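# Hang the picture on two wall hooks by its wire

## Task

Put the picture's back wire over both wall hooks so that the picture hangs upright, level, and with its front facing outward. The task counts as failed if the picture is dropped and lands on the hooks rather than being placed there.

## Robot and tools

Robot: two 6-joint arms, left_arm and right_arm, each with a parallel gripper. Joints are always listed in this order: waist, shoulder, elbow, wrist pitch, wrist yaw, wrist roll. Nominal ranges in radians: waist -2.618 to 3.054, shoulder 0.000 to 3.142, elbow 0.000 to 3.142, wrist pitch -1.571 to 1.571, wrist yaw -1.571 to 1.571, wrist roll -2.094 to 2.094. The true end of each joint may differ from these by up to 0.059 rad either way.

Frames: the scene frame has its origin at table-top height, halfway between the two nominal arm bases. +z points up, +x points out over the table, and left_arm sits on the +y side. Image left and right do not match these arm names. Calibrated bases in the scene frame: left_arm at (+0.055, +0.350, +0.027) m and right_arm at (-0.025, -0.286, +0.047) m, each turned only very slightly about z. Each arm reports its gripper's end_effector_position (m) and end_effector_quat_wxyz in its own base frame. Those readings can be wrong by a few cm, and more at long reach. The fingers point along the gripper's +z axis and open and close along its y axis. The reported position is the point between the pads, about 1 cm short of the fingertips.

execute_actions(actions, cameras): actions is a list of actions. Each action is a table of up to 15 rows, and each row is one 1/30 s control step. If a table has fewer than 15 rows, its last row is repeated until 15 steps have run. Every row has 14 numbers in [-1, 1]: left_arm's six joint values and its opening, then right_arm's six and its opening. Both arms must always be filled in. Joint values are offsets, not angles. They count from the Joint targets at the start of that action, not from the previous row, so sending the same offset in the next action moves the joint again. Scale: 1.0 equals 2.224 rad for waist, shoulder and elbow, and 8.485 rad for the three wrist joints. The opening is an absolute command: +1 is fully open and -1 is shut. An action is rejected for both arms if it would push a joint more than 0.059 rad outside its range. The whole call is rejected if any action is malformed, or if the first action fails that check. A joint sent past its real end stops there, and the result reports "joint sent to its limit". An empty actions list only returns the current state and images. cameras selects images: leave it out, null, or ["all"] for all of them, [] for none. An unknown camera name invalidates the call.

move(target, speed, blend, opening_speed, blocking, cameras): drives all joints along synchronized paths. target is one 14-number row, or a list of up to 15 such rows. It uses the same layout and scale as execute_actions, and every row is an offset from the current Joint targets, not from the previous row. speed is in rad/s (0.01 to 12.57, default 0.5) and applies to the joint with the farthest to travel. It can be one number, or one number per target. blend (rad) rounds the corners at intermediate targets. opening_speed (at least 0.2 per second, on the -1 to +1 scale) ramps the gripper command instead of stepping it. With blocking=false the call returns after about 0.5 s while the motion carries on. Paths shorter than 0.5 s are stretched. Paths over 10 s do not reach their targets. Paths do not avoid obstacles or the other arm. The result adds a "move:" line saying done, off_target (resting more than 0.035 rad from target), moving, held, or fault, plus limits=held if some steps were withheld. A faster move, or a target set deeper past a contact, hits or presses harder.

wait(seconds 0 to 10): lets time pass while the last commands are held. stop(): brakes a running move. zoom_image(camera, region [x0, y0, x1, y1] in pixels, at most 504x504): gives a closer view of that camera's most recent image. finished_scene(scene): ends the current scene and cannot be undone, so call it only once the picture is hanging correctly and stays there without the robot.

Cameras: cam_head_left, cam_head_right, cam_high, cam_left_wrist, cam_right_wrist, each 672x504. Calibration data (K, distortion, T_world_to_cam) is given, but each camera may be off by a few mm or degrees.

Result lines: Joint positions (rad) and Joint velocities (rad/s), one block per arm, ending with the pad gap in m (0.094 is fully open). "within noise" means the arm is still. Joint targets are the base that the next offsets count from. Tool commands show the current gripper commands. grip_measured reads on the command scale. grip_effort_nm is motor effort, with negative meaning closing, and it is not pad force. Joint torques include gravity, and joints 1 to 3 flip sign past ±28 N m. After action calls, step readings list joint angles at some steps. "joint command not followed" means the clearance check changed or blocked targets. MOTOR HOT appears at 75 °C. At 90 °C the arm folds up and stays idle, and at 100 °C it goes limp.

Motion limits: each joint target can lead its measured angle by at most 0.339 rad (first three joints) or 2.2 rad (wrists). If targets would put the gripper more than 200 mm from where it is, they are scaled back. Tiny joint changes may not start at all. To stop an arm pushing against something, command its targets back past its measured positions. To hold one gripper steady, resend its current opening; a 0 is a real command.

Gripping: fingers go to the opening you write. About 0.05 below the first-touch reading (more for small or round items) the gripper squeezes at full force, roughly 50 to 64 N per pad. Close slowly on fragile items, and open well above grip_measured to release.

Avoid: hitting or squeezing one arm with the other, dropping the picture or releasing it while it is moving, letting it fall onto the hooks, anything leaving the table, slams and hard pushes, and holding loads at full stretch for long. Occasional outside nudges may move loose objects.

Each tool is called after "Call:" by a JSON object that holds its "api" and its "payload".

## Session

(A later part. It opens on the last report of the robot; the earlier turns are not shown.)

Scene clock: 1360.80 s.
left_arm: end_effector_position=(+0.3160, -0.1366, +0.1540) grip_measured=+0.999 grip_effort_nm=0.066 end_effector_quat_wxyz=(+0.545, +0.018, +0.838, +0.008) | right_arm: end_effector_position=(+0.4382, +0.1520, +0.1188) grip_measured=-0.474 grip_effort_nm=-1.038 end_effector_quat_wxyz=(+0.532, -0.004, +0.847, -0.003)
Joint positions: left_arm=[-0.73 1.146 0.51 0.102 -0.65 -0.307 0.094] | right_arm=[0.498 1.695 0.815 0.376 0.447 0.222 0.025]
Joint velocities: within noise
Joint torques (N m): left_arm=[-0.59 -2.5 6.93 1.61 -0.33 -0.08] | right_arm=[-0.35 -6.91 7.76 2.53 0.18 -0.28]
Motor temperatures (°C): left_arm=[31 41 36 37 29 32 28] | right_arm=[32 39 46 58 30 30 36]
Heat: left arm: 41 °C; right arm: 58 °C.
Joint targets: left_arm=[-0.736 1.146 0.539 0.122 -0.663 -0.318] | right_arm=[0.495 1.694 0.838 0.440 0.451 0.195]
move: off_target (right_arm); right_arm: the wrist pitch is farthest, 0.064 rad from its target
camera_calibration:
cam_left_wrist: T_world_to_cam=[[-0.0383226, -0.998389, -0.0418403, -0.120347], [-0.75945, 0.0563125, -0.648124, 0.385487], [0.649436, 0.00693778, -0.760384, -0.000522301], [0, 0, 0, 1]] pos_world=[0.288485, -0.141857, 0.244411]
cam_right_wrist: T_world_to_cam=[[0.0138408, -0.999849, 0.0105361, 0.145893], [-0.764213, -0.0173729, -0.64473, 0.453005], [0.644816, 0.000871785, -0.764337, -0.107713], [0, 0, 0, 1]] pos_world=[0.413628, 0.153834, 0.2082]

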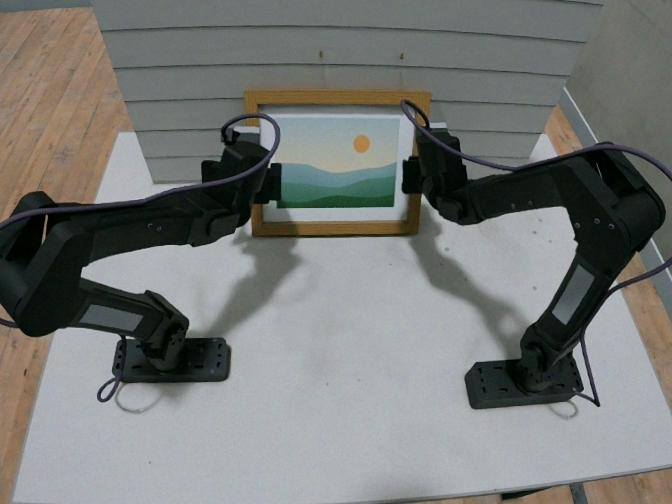

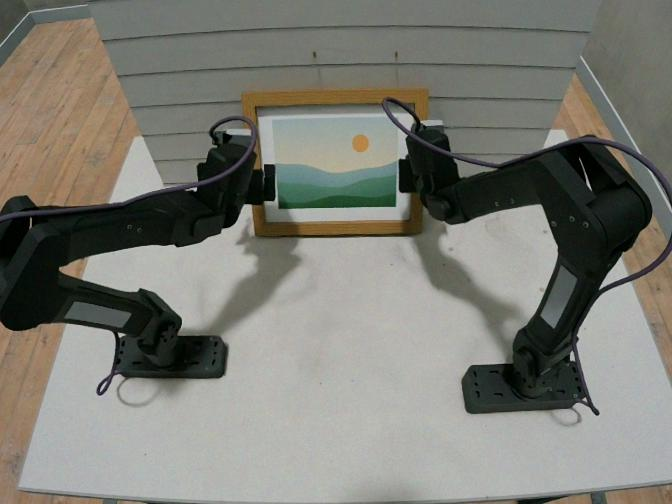

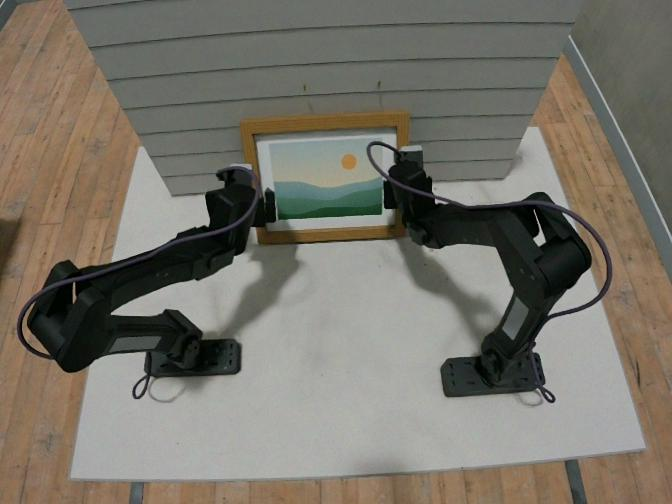

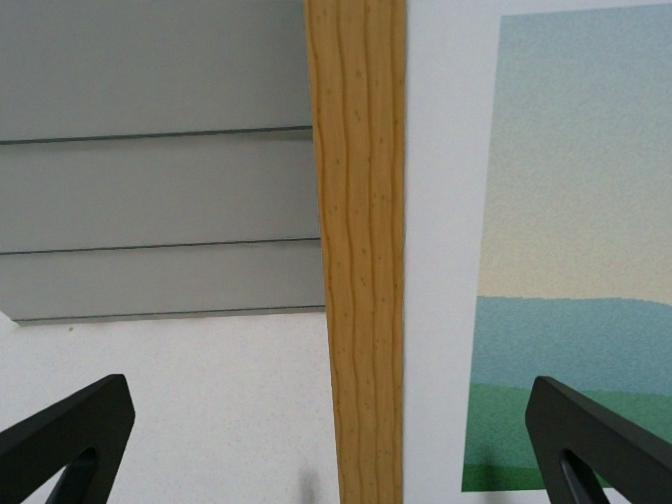

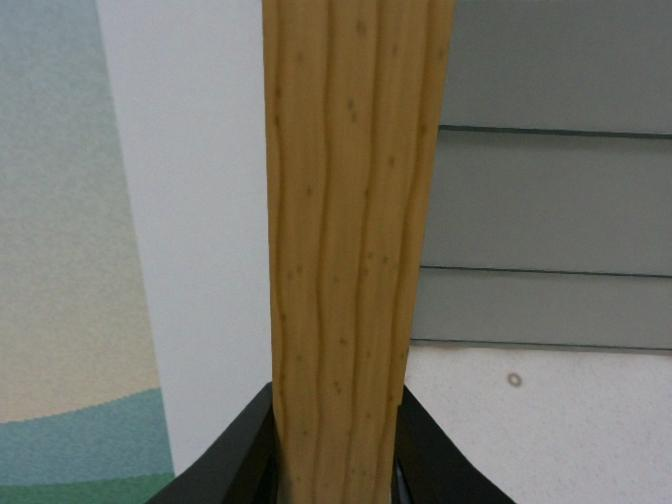

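Call:
{"api": "zoom_image", "payload": {"camera": "cam_head_left", "region": [230, 80, 450, 250]}}

Call:
{"api": "zoom_image", "payload": {"camera": "cam_head_right", "region": [230, 80, 450, 250]}}

Scaled by 2.291 from the camera's 672x504 image, which has a finer 960x720 frame.

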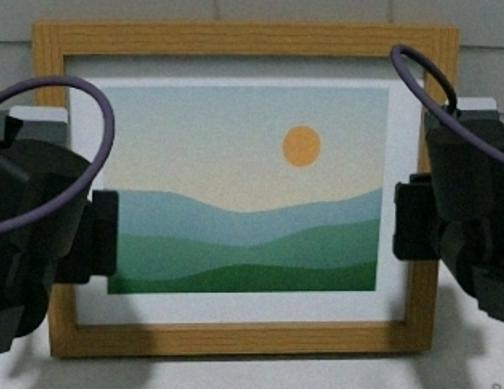

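Scaled by 2.291 from the camera's 672x504 image, which has a finer 960x720 frame.

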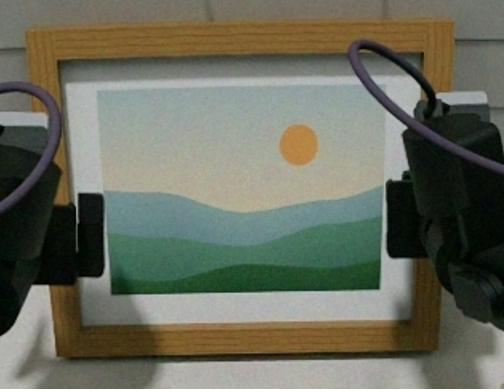

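Call:
{"api": "move", "payload": {"target": [0.0175, 0.0603, 0.0472, -0.0008, 0.0041, -0.0034, 1.0, 0, 0, 0, 0, 0, 0, -0.65], "speed": 0.3, "cameras": ["cam_left_wrist"]}}

Scene clock: 1460.90 s.
left_arm: end_effector_position=(+0.3400, -0.1492, +0.1563) grip_measured=+0.999 grip_effort_nm=0.056 end_effector_quat_wxyz=(+0.536, +0.003, +0.844, +0.005) | right_arm: end_effector_position=(+0.4382, +0.1520, +0.1188) grip_measured=-0.474 grip_effort_nm=-1.038 end_effector_quat_wxyz=(+0.532, -0.004, +0.847, -0.003)
Joint positions: left_arm=[-0.703 1.275 0.618 0.104 -0.631 -0.336 0.094] | right_arm=[0.498 1.695 0.815 0.376 0.447 0.222 0.025]
Joint velocities: within noise
Joint torques (N m): left_arm=[0.53 -3.11 6.68 1.51 -0.14 -0.11] | right_arm=[-0.16 -6.91 7.66 2.51 0.12 -0.28]
Motor temperatures (°C): left_arm=[31 39 44 40 29 32 28] | right_arm=[32 39 46 59 30 30 36]
Heat: left arm: 44 °C; right arm: 59 °C.
Joint targets: left_arm=[-0.697 1.280 0.644 0.115 -0.628 -0.347] | right_arm=[0.495 1.694 0.838 0.440 0.451 0.195]
move: off_target (right_arm); right_arm: the wrist pitch is farthest, 0.064 rad from its target
camera_calibration:
cam_left_wrist: T_world_to_cam=[[-0.0169903, -0.999642, -0.020662, -0.142728], [-0.774271, 0.0262292, -0.63231, 0.404095], [0.632626, 0.00525484, -0.77444, -0.00661206], [0, 0, 0, 1]] pos_world=[0.314637, -0.153241, 0.247444]
Images, in order (width x height): cam_left_wrist 672x504.

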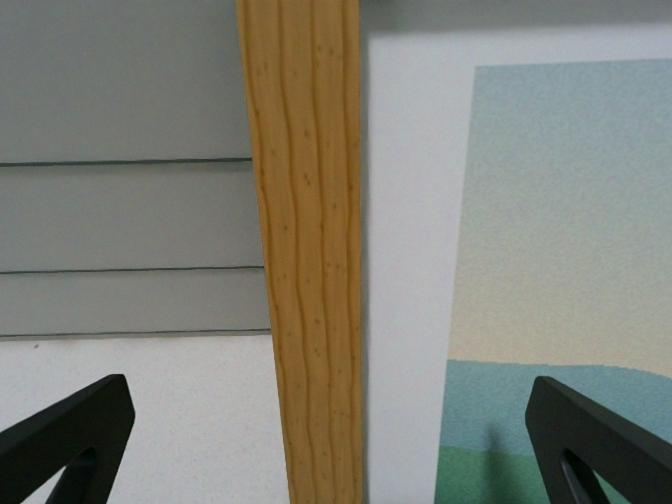

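Call:
{"api": "move", "payload": {"target": [0.0351, 0.0522, 0.0076, 0.0147, 0.0078, 0.0058, 1.0, 0, 0, 0, 0, 0, 0, -0.65], "speed": 0.12, "cameras": ["cam_left_wrist"]}}

Scene clock: 1483.33 s.
left_arm: end_effector_position=(+0.3660, -0.1452, +0.1412) grip_measured=+0.999 grip_effort_nm=0.056 end_effector_quat_wxyz=(+0.533, -0.003, +0.846, +0.004) | right_arm: end_effector_position=(+0.4382, +0.1520, +0.1188) grip_measured=-0.474 grip_effort_nm=-1.033 end_effector_quat_wxyz=(+0.532, -0.004, +0.847, -0.003)
Joint positions: left_arm=[-0.625 1.39 0.634 0.22 -0.565 -0.304 0.094] | right_arm=[0.498 1.695 0.815 0.376 0.447 0.222 0.025]
Joint velocities: within noise
Joint torques (N m): left_arm=[0.51 -3.71 6.53 1.62 -0.14 0.09] | right_arm=[-0.53 -6.63 7.65 2.47 0.1 -0.3]
Motor temperatures (°C): left_arm=[31 39 43 40 29 32 28] | right_arm=[32 39 46 59 30 30 36]
Heat: left arm: 43 °C; right arm: 59 °C.
Joint targets: left_arm=[-0.619 1.396 0.661 0.240 -0.562 -0.298] | right_arm=[0.495 1.694 0.838 0.440 0.451 0.195]
move: off_target (right_arm); right_arm: the wrist pitch is farthest, 0.064 rad from its target
camera_calibration:
cam_left_wrist: T_world_to_cam=[[-0.00882234, -0.999892, -0.0117263, -0.14298], [-0.778872, 0.0142257, -0.627022, 0.413731], [0.627121, 0.0036015, -0.778914, -0.0323302], [0, 0, 0, 1]] pos_world=[0.341257, -0.148734, 0.232559]
Images, in order (width x height): cam_left_wrist 672x504.

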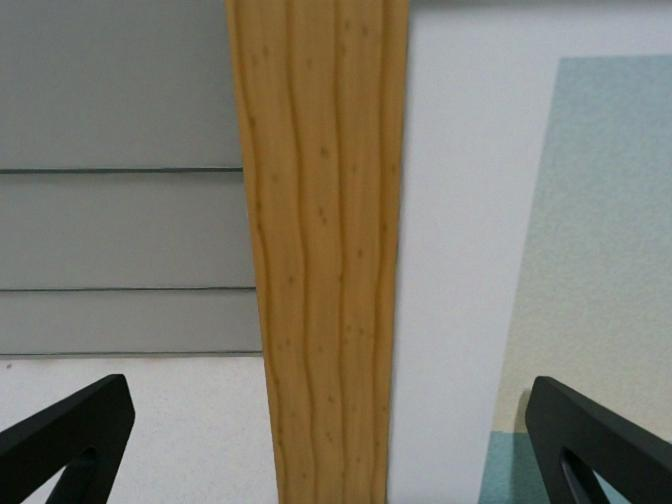

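Call:
{"api": "move", "payload": {"target": [0, 0, 0, 0, 0, 0, -0.65, 0, 0, 0, 0, 0, 0, -0.65], "opening_speed": 0.7, "cameras": ["cam_left_wrist"]}}

Scene clock: 1515.27 s.
left_arm: end_effector_position=(+0.3661, -0.1455, +0.1414) grip_measured=-0.479 grip_effort_nm=-1.043 end_effector_quat_wxyz=(+0.534, -0.002, +0.846, +0.003) | right_arm: end_effector_position=(+0.4381, +0.1519, +0.1186) grip_measured=-0.474 grip_effort_nm=-1.033 end_effector_quat_wxyz=(+0.531, -0.004, +0.847, -0.003)
Joint positions: left_arm=[-0.625 1.39 0.634 0.221 -0.564 -0.303 0.024] | right_arm=[0.498 1.695 0.815 0.376 0.447 0.223 0.025]
Joint velocities: within noise
Joint torques (N m): left_arm=[0.58 -3.74 6.61 1.63 -0.13 0.08] | right_arm=[-0.12 -6.95 7.5 2.51 0.15 -0.32]
Motor temperatures (°C): left_arm=[31 39 44 39 29 32 28] | right_arm=[32 39 46 59 30 30 36]
Heat: left arm: 44 °C; right arm: 59 °C.
Joint targets: left_arm=[-0.619 1.396 0.661 0.240 -0.562 -0.298] | right_arm=[0.495 1.694 0.838 0.440 0.451 0.196]
move: off_target (right_arm); right_arm: the wrist pitch is farthest, 0.064 rad from its target
camera_calibration:
cam_left_wrist: T_world_to_cam=[[-0.0100485, -0.999886, -0.011309, -0.142758], [-0.778503, 0.0149205, -0.627463, 0.413874], [0.62756, 0.00249906, -0.778564, -0.0326445], [0, 0, 0, 1]] pos_world=[0.341254, -0.148835, 0.23266]
Images, in order (width x height): cam_left_wrist 672x504.

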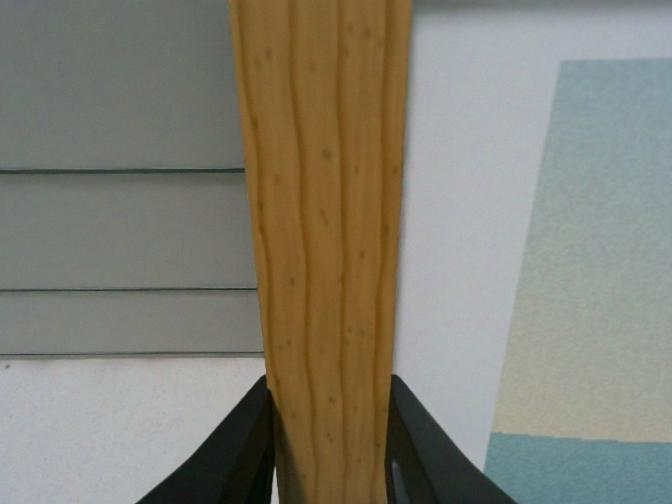

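Call:
{"api": "move", "payload": {"target": [[-0.0414, -0.0288, -0.0225, 0.0249, -0.0154, 0.0080, -0.65, -0.0013, -0.0463, -0.0499, 0.0236, 0.0033, -0.0088, -0.65], [-0.0764, -0.0238, -0.0436, 0.0523, -0.0280, 0.0198, -0.65, -0.0108, -0.0621, -0.0940, 0.0509, 0.0027, -0.0184, -0.65], [-0.1066, 0.0013, -0.0580, 0.0877, -0.0375, 0.0377, -0.65, -0.0243, -0.0652, -0.1281, 0.0788, -0.0004, -0.0272, -0.65]], "speed": 0.12, "blend": [0.03, 0.03, 0]}}

Scene clock: 1626.80 s.
left_arm: end_effector_position=(+0.3432, -0.1834, +0.2289) grip_measured=-0.479 grip_effort_nm=-1.048 end_effector_quat_wxyz=(+0.709, -0.003, +0.706, +0.007) | right_arm: end_effector_position=(+0.4231, +0.1155, +0.1988) grip_measured=-0.474 grip_effort_nm=-1.033 end_effector_quat_wxyz=(+0.704, +0.005, +0.711, -0.006)
Joint positions: left_arm=[-0.849 1.405 0.522 0.889 -0.864 0.01 0.024] | right_arm=[0.446 1.594 0.552 1.03 0.462 0.003 0.025]
Joint velocities: within noise
Joint torques (N m): left_arm=[-0.69 -4.41 5.04 2.4 -0.19 0.16] | right_arm=[-0.53 -9.55 5.35 2.72 -0.22 -0.43]
Motor temperatures (°C): left_arm=[31 39 44 42 29 32 31] | right_arm=[32 41 45 59 30 30 36]
Heat: left arm: 44 °C; right arm: 59 °C.
Joint targets: left_arm=[-0.856 1.399 0.532 0.984 -0.880 0.022] | right_arm=[0.441 1.549 0.553 1.109 0.448 -0.035]
move: off_target (left_arm, right_arm); left_arm: the wrist pitch is farthest, 0.095 rad from its target; right_arm: the wrist pitch is farthest, 0.078 rad from its target
camera_calibration:
cam_left_wrist: T_world_to_cam=[[0.00239179, -0.999795, -0.0201218, -0.182223], [-0.428926, 0.0171511, -0.903177, 0.395176], [0.903336, 0.010791, -0.428797, -0.123207], [0, 0, 0, 1]] pos_world=[0.281234, -0.187634, 0.300416]
cam_right_wrist: T_world_to_cam=[[-0.00623262, -0.999957, 0.00691764, 0.118096], [-0.417098, -0.00368767, -0.908854, 0.396488], [0.90884, -0.00854988, -0.417057, -0.21634], [0, 0, 0, 1]] pos_world=[0.362729, 0.117704, 0.269307]

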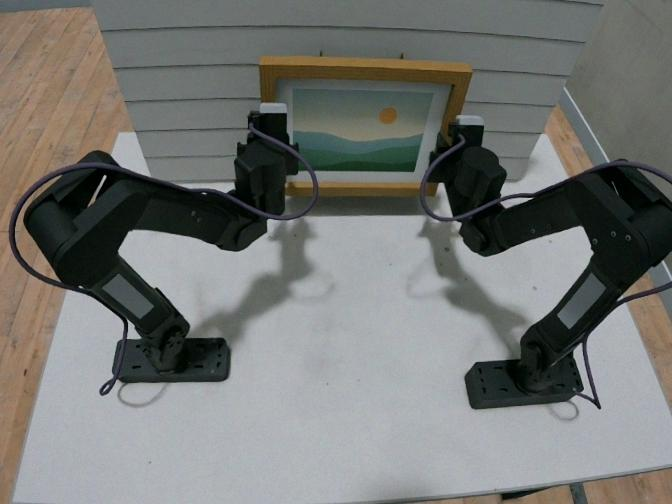

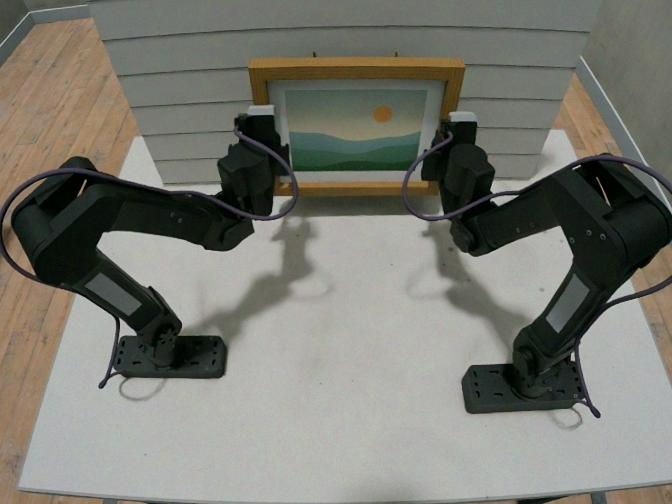

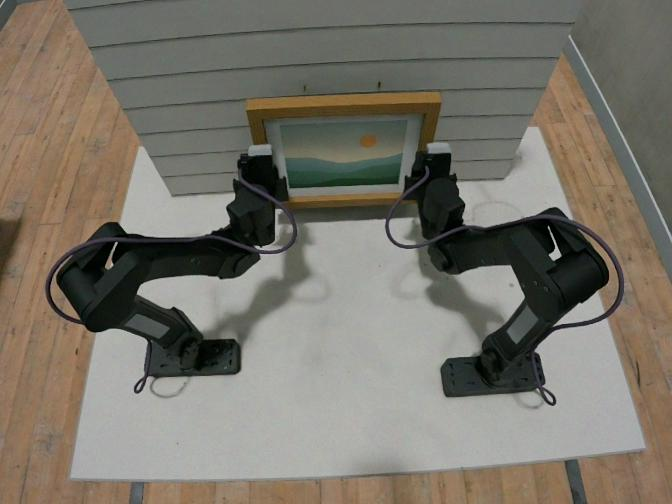

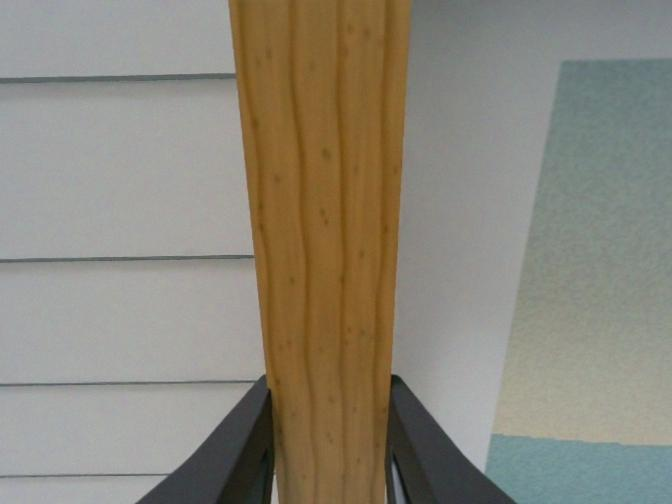

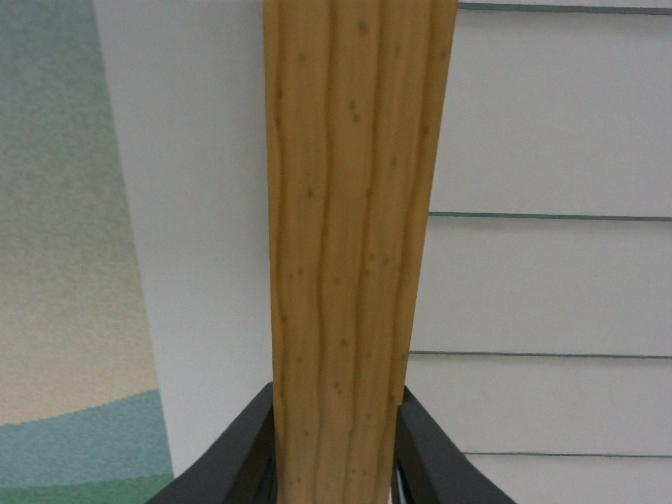

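Call:
{"api": "zoom_image", "payload": {"camera": "cam_head_left", "region": [250, 30, 490, 210]}}

Call:
{"api": "zoom_image", "payload": {"camera": "cam_head_right", "region": [240, 30, 480, 210]}}

Call:
{"api": "zoom_image", "payload": {"camera": "cam_high", "region": [230, 60, 460, 232]}}

Scaled by 2.100 from the camera's 672x504 image, which has a finer 960x720 frame.

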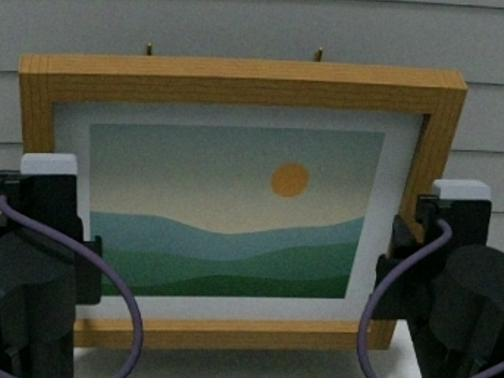

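Scaled by 2.100 from the camera's 672x504 image, which has a finer 960x720 frame.

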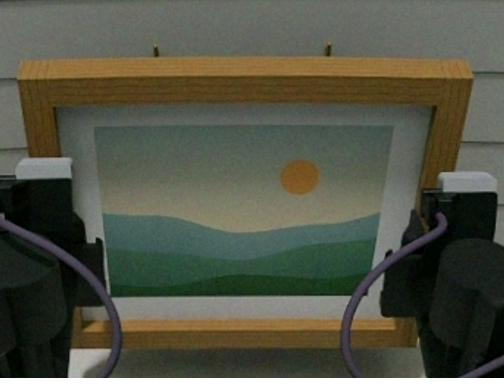

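Scaled by 2.191 from the camera's 672x504 image, which has a finer 960x720 frame.

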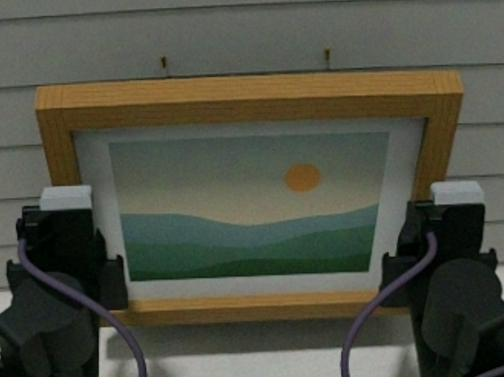

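Call:
{"api": "move", "payload": {"target": [-0.0020, -0.0571, 0.0618, -0.0291, -0.0005, -0.0012, -0.65, 0.0016, -0.0674, 0.0501, -0.0277, 0, -0.0004, -0.65], "speed": 0.1}}

Scene clock: 1761.27 s.
left_arm: end_effector_position=(+0.3426, -0.1851, +0.2638) grip_measured=-0.479 grip_effort_nm=-1.053 end_effector_quat_wxyz=(+0.706, -0.003, +0.708, +0.006) | right_arm: end_effector_position=(+0.4186, +0.1128, +0.2373) grip_measured=-0.474 grip_effort_nm=-1.038 end_effector_quat_wxyz=(+0.702, +0.003, +0.712, -0.010)
Joint positions: left_arm=[-0.855 1.309 0.621 0.684 -0.868 0.002 0.024] | right_arm=[0.446 1.443 0.618 0.808 0.465 -0.002 0.025]
Joint velocities: within noise
Joint torques (N m): left_arm=[-0.57 -6.68 8.32 1.97 -0.2 0.13] | right_arm=[0.05 -8.46 9.54 2.65 -0.21 -0.38]
Motor temperatures (°C): left_arm=[31 39 44 50 29 32 31] | right_arm=[32 43 43 67 30 30 36]
Heat: left arm: 50 °C; right arm: 67 °C.
Joint targets: left_arm=[-0.861 1.272 0.669 0.737 -0.885 0.012] | right_arm=[0.444 1.399 0.665 0.874 0.448 -0.039]
move: off_target (left_arm, right_arm); left_arm: the wrist pitch is farthest, 0.053 rad from its target; right_arm: the wrist pitch is farthest, 0.066 rad from its target
camera_calibration:
cam_left_wrist: T_world_to_cam=[[0.00109356, -0.999808, -0.0195673, -0.182838], [-0.434675, 0.0171468, -0.900424, 0.42764], [0.900587, 0.00949007, -0.434573, -0.105542], [0, 0, 0, 1]] pos_world=[0.281134, -0.189134, 0.335614]
cam_right_wrist: T_world_to_cam=[[-0.00912297, -0.999855, 0.0143874, 0.114504], [-0.421872, -0.00919633, -0.906609, 0.431705], [0.90661, -0.0143406, -0.421727, -0.19364], [0, 0, 0, 1]] pos_world=[0.358724, 0.115681, 0.308077]

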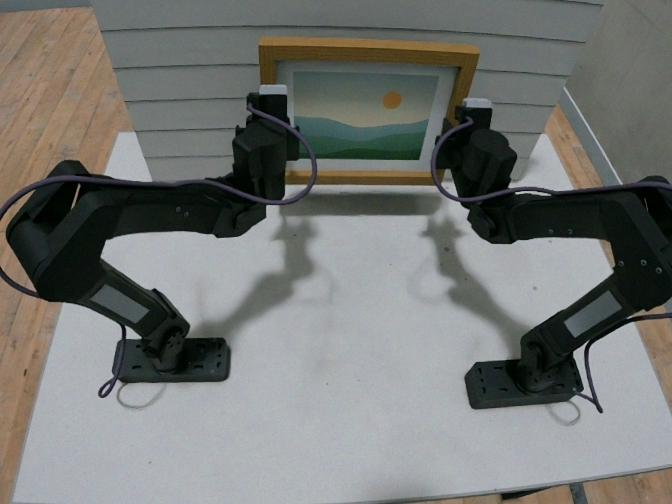

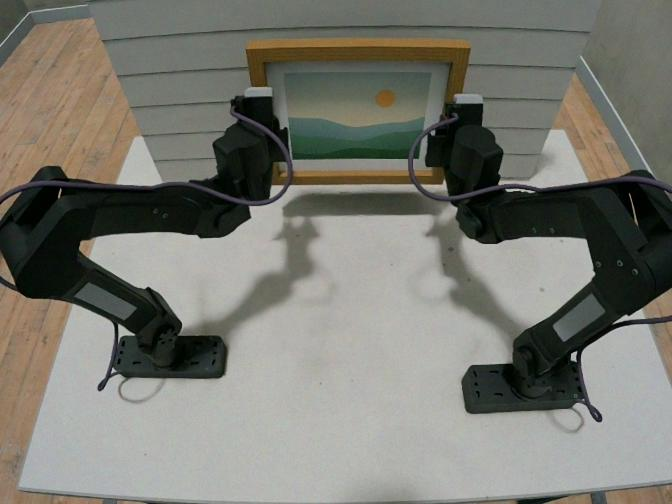

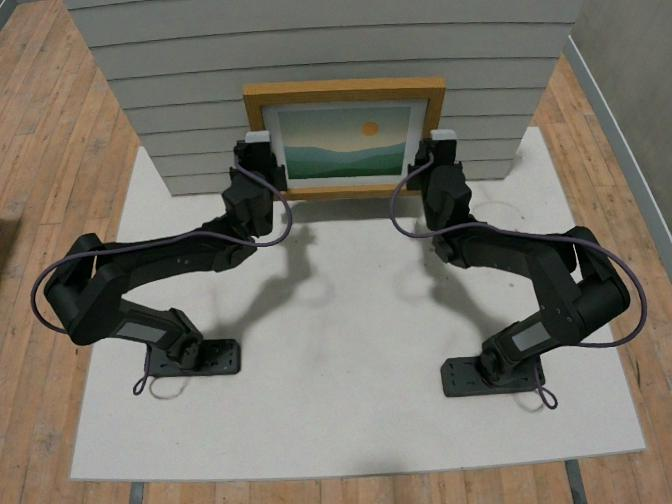

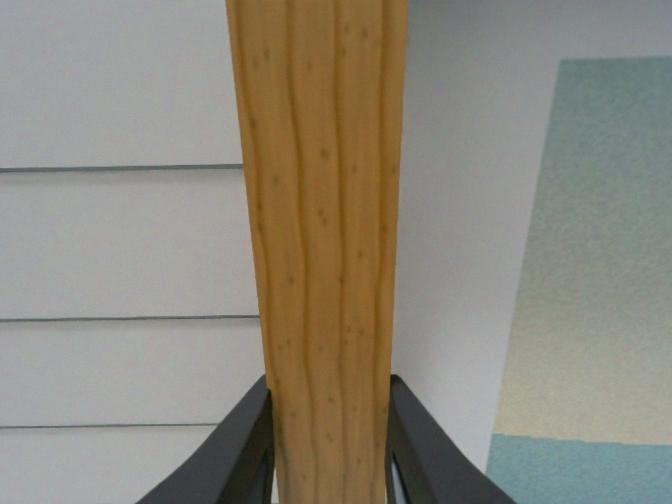

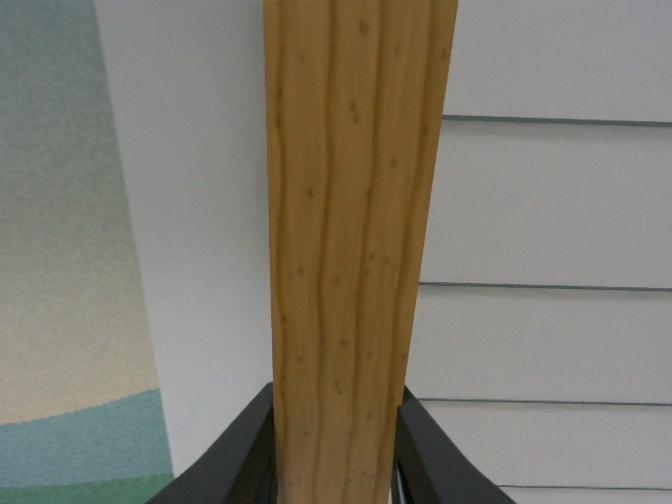

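Call:
{"api": "move", "payload": {"target": [0.0647, 0.0697, 0.0737, -0.0006, 0.0169, 0, -0.65, -0.0346, 0.0841, 0.1025, -0.0028, -0.0101, 0, -0.65], "speed": 0.1}}

Scene clock: 1781.07 s.
left_arm: end_effector_position=(+0.3928, -0.1844, +0.2840) grip_measured=-0.479 grip_effort_nm=-1.048 end_effector_quat_wxyz=(+0.712, -0.011, +0.702, +0.003) | right_arm: end_effector_position=(+0.4717, +0.1137, +0.2629) grip_measured=-0.474 grip_effort_nm=-1.033 end_effector_quat_wxyz=(+0.711, +0.000, +0.703, -0.008)
Joint positions: left_arm=[-0.723 1.432 0.783 0.669 -0.743 0.003 0.024] | right_arm=[0.372 1.589 0.84 0.761 0.383 -0.016 0.025]
Joint velocities: within noise
Joint torques (N m): left_arm=[0.5 -5.27 8.5 2.16 0.04 0.12] | right_arm=[-0.27 -6.69 10.61 2.94 -0.28 -0.24]
Motor temperatures (°C): left_arm=[31 40 46 50 29 32 31] | right_arm=[32 41 47 67 30 30 36]
Heat: left arm: 50 °C; right arm: 67 °C.
Joint targets: left_arm=[-0.717 1.427 0.833 0.732 -0.741 0.012] | right_arm=[0.367 1.586 0.893 0.850 0.362 -0.039]
move: off_target (left_arm, right_arm); left_arm: the wrist pitch is farthest, 0.063 rad from its target; right_arm: the wrist pitch is farthest, 0.089 rad from its target
camera_calibration:
cam_left_wrist: T_world_to_cam=[[0.00817642, -0.999957, -0.00436996, -0.188964], [-0.418847, 0.00054353, -0.908057, 0.460479], [0.90802, 0.009255, -0.418824, -0.149365], [0, 0, 0, 1]] pos_world=[0.330042, -0.187824, 0.354757]
cam_right_wrist: T_world_to_cam=[[-0.00156212, -0.999852, 0.0171156, 0.111243], [-0.397202, -0.0150871, -0.917607, 0.469199], [0.91773, -0.00823177, -0.39712, -0.243446], [0, 0, 0, 1]] pos_world=[0.409958, 0.116302, 0.331959]

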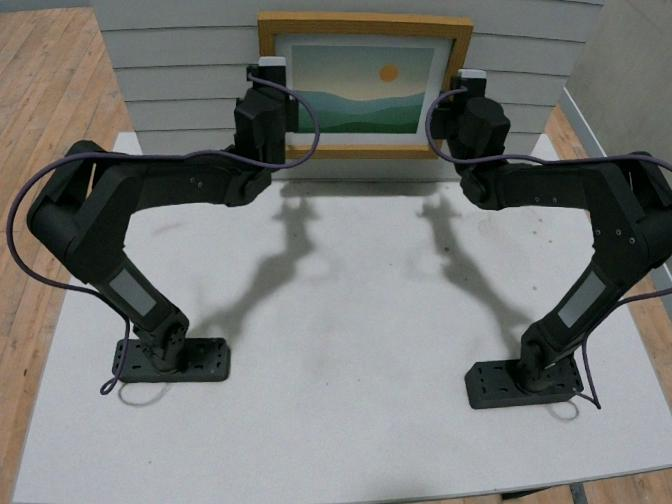

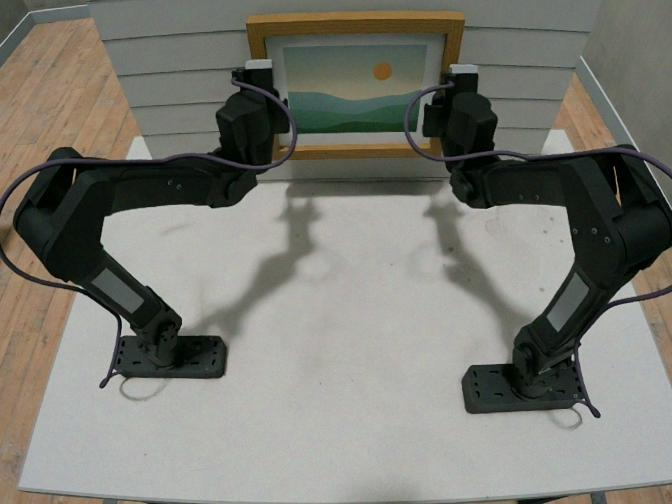

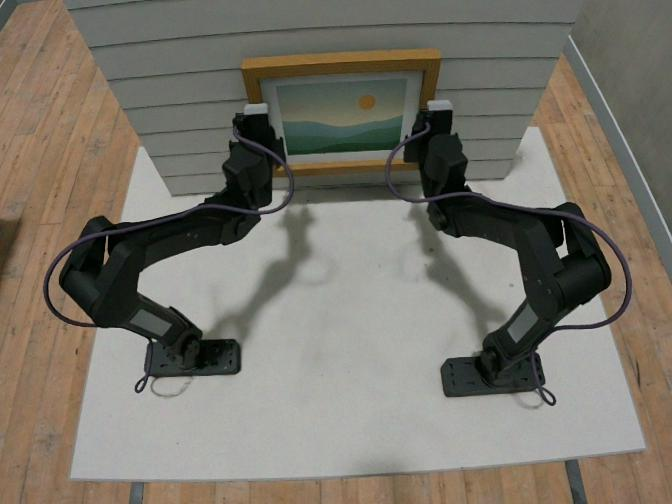

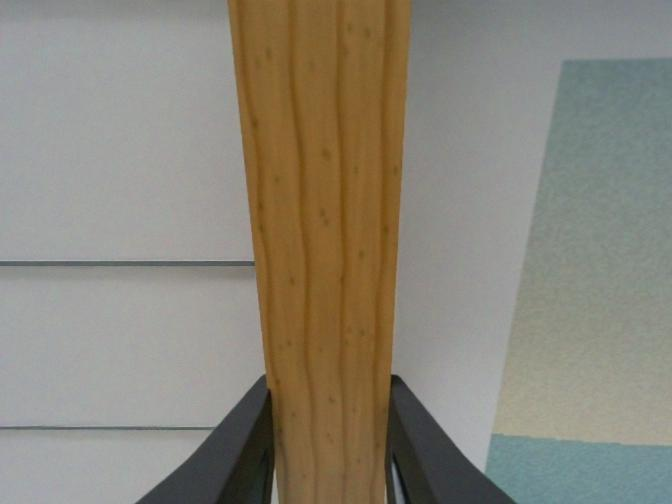

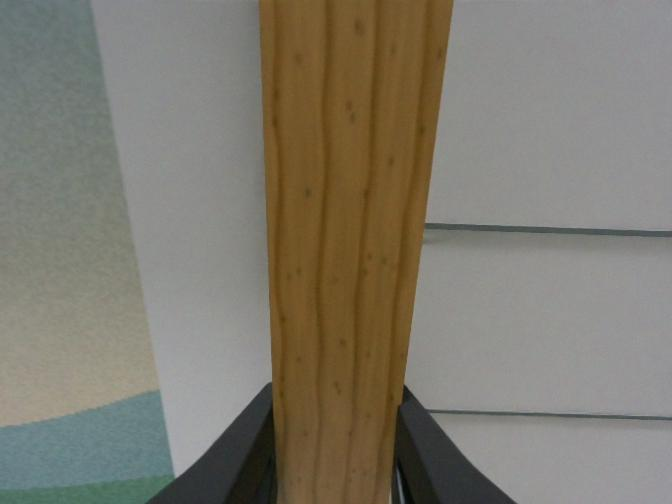

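Call:
{"api": "move", "payload": {"target": [0.0229, 0.0252, 0.0292, -0.0034, 0.0060, 0, -0.65, -0.0036, 0.0333, 0.0405, -0.0032, -0.0009, 0, -0.65], "speed": 0.06}}

Scene clock: 1813.83 s.
left_arm: end_effector_position=(+0.4139, -0.1818, +0.2850) grip_measured=-0.479 grip_effort_nm=-1.053 end_effector_quat_wxyz=(+0.709, -0.009, +0.705, +0.008) | right_arm: end_effector_position=(+0.4920, +0.1169, +0.2633) grip_measured=-0.474 grip_effort_nm=-1.043 end_effector_quat_wxyz=(+0.709, +0.001, +0.705, -0.010)
Joint positions: left_arm=[-0.671 1.485 0.846 0.646 -0.694 0.003 0.024] | right_arm=[0.361 1.659 0.925 0.738 0.376 -0.015 0.025]
Joint velocities: within noise
Joint torques (N m): left_arm=[0.39 -5.44 8.77 2.12 0.04 0.11] | right_arm=[0.02 -6.86 10.93 2.86 -0.29 -0.2]
Motor temperatures (°C): left_arm=[31 40 46 48 29 32 32] | right_arm=[32 40 45 69 30 30 36]
Heat: left arm: 48 °C; right arm: 69 °C.
Joint targets: left_arm=[-0.666 1.483 0.898 0.703 -0.690 0.012] | right_arm=[0.359 1.660 0.983 0.823 0.354 -0.039]
move: off_target (left_arm, right_arm); left_arm: the wrist pitch is farthest, 0.057 rad from its target; right_arm: the wrist pitch is farthest, 0.084 rad from its target
camera_calibration:
cam_left_wrist: T_world_to_cam=[[0.0107569, -0.999847, -0.0137974, -0.184866], [-0.428022, 0.00786615, -0.903734, 0.474225], [0.903704, 0.015627, -0.427872, -0.162647], [0, 0, 0, 1]] pos_world=[0.351952, -0.186027, 0.356431]
cam_right_wrist: T_world_to_cam=[[-0.00555727, -0.999819, 0.0181897, 0.116104], [-0.404067, -0.0143937, -0.914616, 0.480151], [0.914712, -0.0124326, -0.403914, -0.257998], [0, 0, 0, 1]] pos_world=[0.430653, 0.119786, 0.332833]

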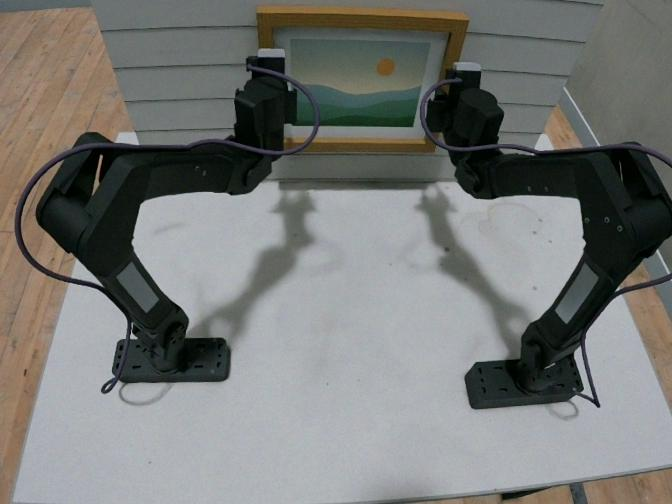

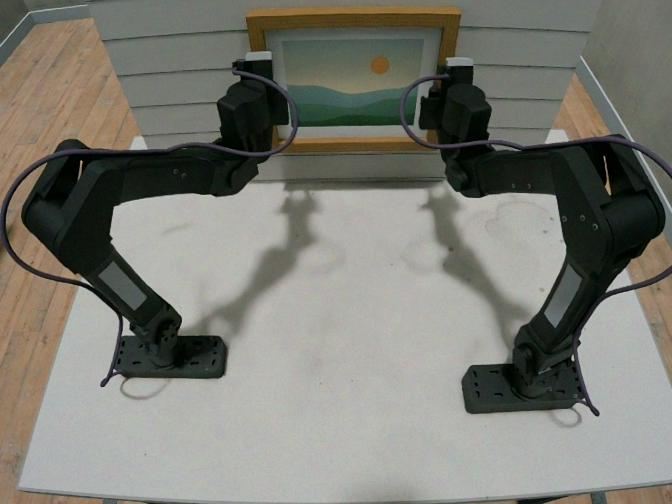

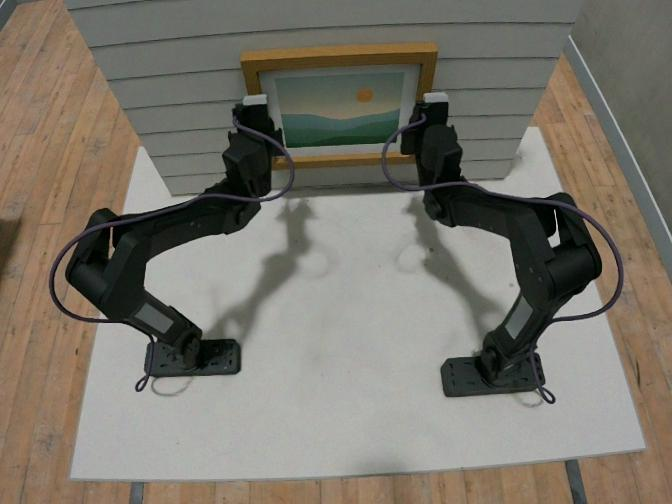

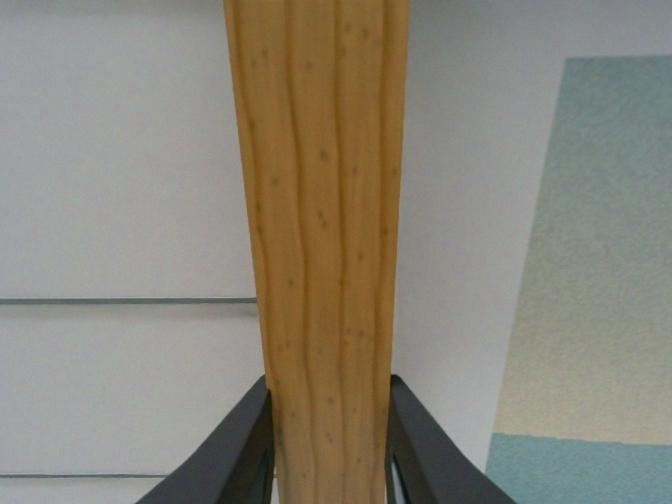

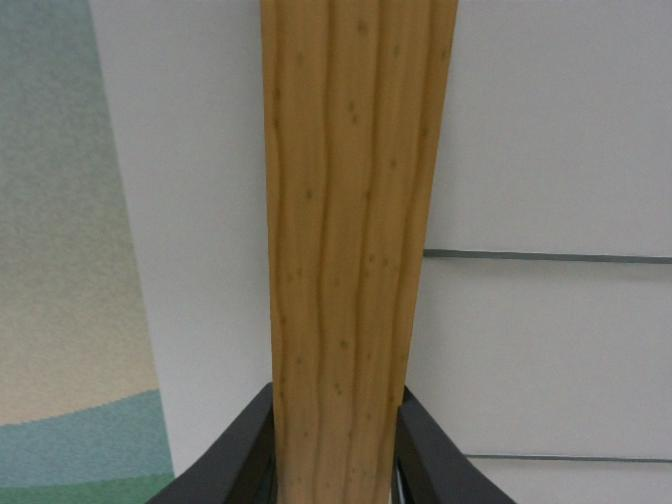

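Call:
{"api": "move", "payload": {"target": [0.0085, 0.0125, 0.0113, 0.0003, 0.0022, 0, -0.65, -0.0043, 0.0137, 0.0152, -0.0004, -0.0011, 0, -0.65], "speed": 0.04, "cameras": ["cam_left_wrist", "cam_right_wrist"]}}

Scene clock: 1834.63 s.
left_arm: end_effector_position=(+0.4175, -0.1795, +0.2838) grip_measured=-0.479 grip_effort_nm=-1.057 end_effector_quat_wxyz=(+0.707, -0.012, +0.707, +0.012) | right_arm: end_effector_position=(+0.4951, +0.1157, +0.2620) grip_measured=-0.474 grip_effort_nm=-1.033 end_effector_quat_wxyz=(+0.708, +0.006, +0.706, -0.013)
Joint positions: left_arm=[-0.663 1.496 0.855 0.643 -0.697 0.001 0.024] | right_arm=[0.361 1.672 0.937 0.738 0.388 -0.012 0.025]
Joint velocities: within noise
Joint torques (N m): left_arm=[1.42 -4.16 10.02 2.2 0.3 0.14] | right_arm=[-1.1 -5.57 12.89 2.89 -0.53 -0.28]
Motor temperatures (°C): left_arm=[31 39 49 48 29 32 32] | right_arm=[32 42 47 69 30 30 36]
Heat: left arm: 49 °C; right arm: 69 °C.
Joint targets: left_arm=[-0.647 1.511 0.923 0.705 -0.671 0.012] | right_arm=[0.350 1.691 1.016 0.819 0.345 -0.039]
move: off_target (left_arm, right_arm); left_arm: the elbow is farthest, 0.068 rad from its target; right_arm: the wrist pitch is farthest, 0.082 rad from its target
camera_calibration:
cam_left_wrist: T_world_to_cam=[[0.0217292, -0.999646, -0.0153849, -0.186717], [-0.431534, 0.00450321, -0.902086, 0.475076], [0.901835, 0.0262407, -0.431283, -0.16268], [0, 0, 0, 1]] pos_world=[0.355778, -0.184521, 0.355525]
cam_right_wrist: T_world_to_cam=[[-0.0177252, -0.999717, 0.0158734, 0.121645], [-0.406062, -0.00730987, -0.913816, 0.48014], [0.913674, -0.0226432, -0.405817, -0.259226], [0, 0, 0, 1]] pos_world=[0.43397, 0.119251, 0.33163]
Images, in order (width x height): cam_left_wrist 672x504, cam_right_wrist 672x504.

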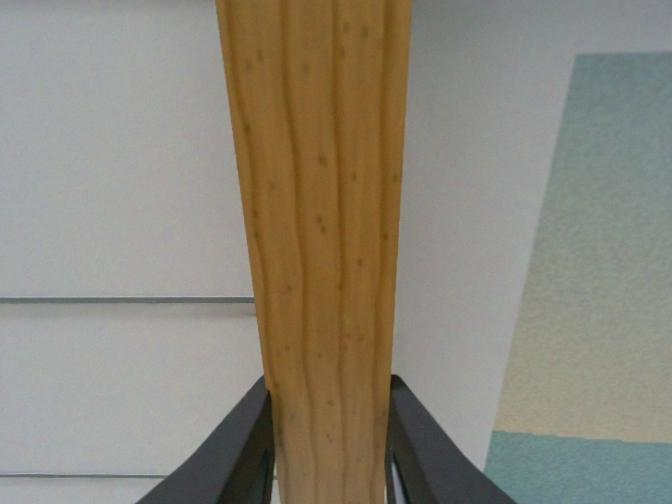

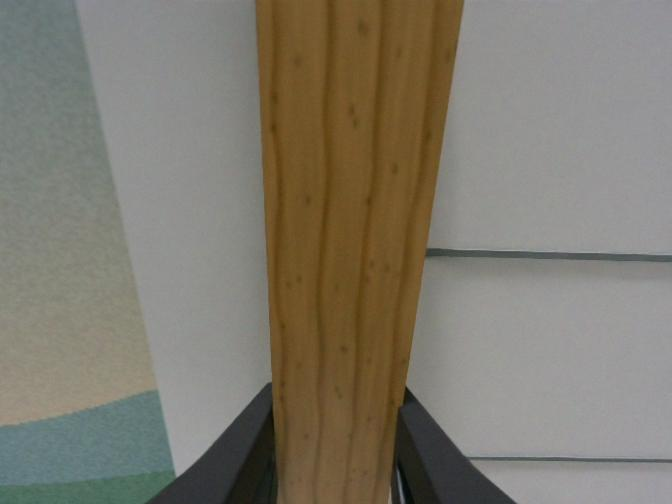

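Call:
{"api": "move", "payload": {"target": [0, 0.0179, -0.0302, 0.0126, 0, 0, -0.65, 0, 0.0211, -0.0253, 0.0122, 0, 0, -0.65], "speed": 0.05, "cameras": ["cam_left_wrist", "cam_right_wrist"]}}

Scene clock: 1866.47 s.
left_arm: end_effector_position=(+0.4176, -0.1793, +0.2833) grip_measured=-0.479 grip_effort_nm=-1.048 end_effector_quat_wxyz=(+0.721, -0.023, +0.693, +0.011) | right_arm: end_effector_position=(+0.4960, +0.1147, +0.2616) grip_measured=-0.474 grip_effort_nm=-1.038 end_effector_quat_wxyz=(+0.722, +0.012, +0.691, -0.014)
Joint positions: left_arm=[-0.668 1.522 0.832 0.742 -0.717 0.016 0.024] | right_arm=[0.361 1.7 0.918 0.829 0.398 -0.021 0.025]
Joint velocities: within noise
Joint torques (N m): left_arm=[1.77 -3.3 6.49 2.21 0.5 -0.03] | right_arm=[-1.03 -4.25 9.43 2.94 -0.65 -0.16]
Motor temperatures (°C): left_arm=[31 39 48 50 29 32 32] | right_arm=[32 40 53 69 31 30 36]
Heat: left arm: 50 °C; right arm: 69 °C.
Joint targets: left_arm=[-0.647 1.551 0.856 0.812 -0.672 0.012] | right_arm=[0.350 1.738 0.960 0.923 0.346 -0.039]
move: off_target (left_arm, right_arm); left_arm: the wrist pitch is farthest, 0.070 rad from its target; right_arm: the wrist pitch is farthest, 0.093 rad from its target
camera_calibration:
cam_left_wrist: T_world_to_cam=[[0.0367907, -0.99932, 0.00239467, -0.197718], [-0.396252, -0.0167881, -0.917988, 0.460533], [0.917405, 0.0328245, -0.3966, -0.178146], [0, 0, 0, 1]] pos_world=[0.353194, -0.184005, 0.352585]
cam_right_wrist: T_world_to_cam=[[-0.0280291, -0.999572, 0.0084154, 0.127623], [-0.367626, 0.00247921, -0.92997, 0.464205], [0.929551, -0.0291599, -0.367538, -0.277367], [0, 0, 0, 1]] pos_world=[0.432058, 0.118329, 0.32868]
Images, in order (width x height): cam_left_wrist 672x504, cam_right_wrist 672x504.

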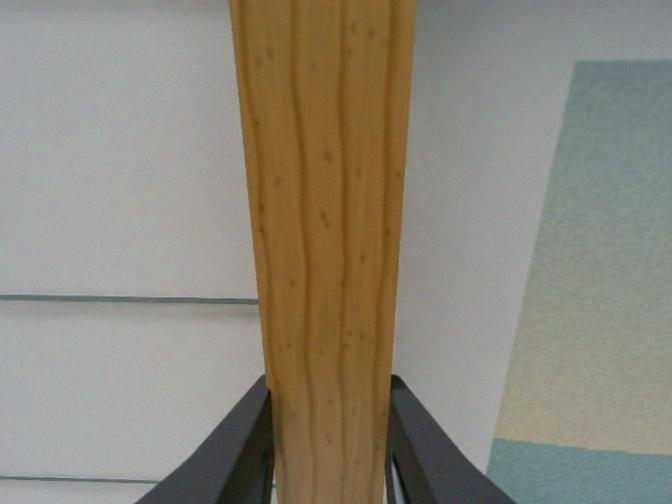

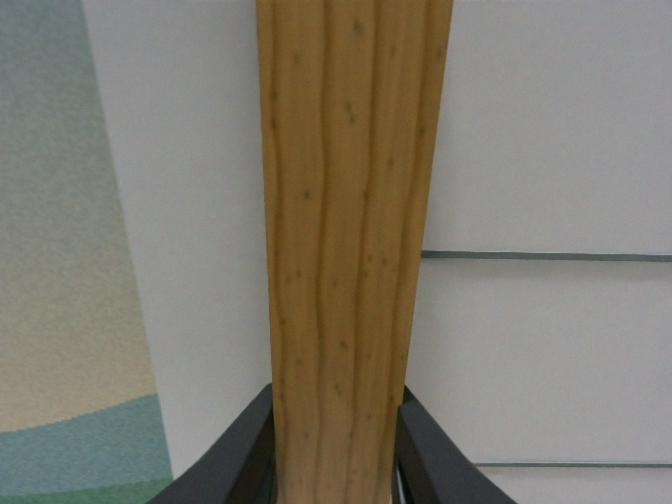

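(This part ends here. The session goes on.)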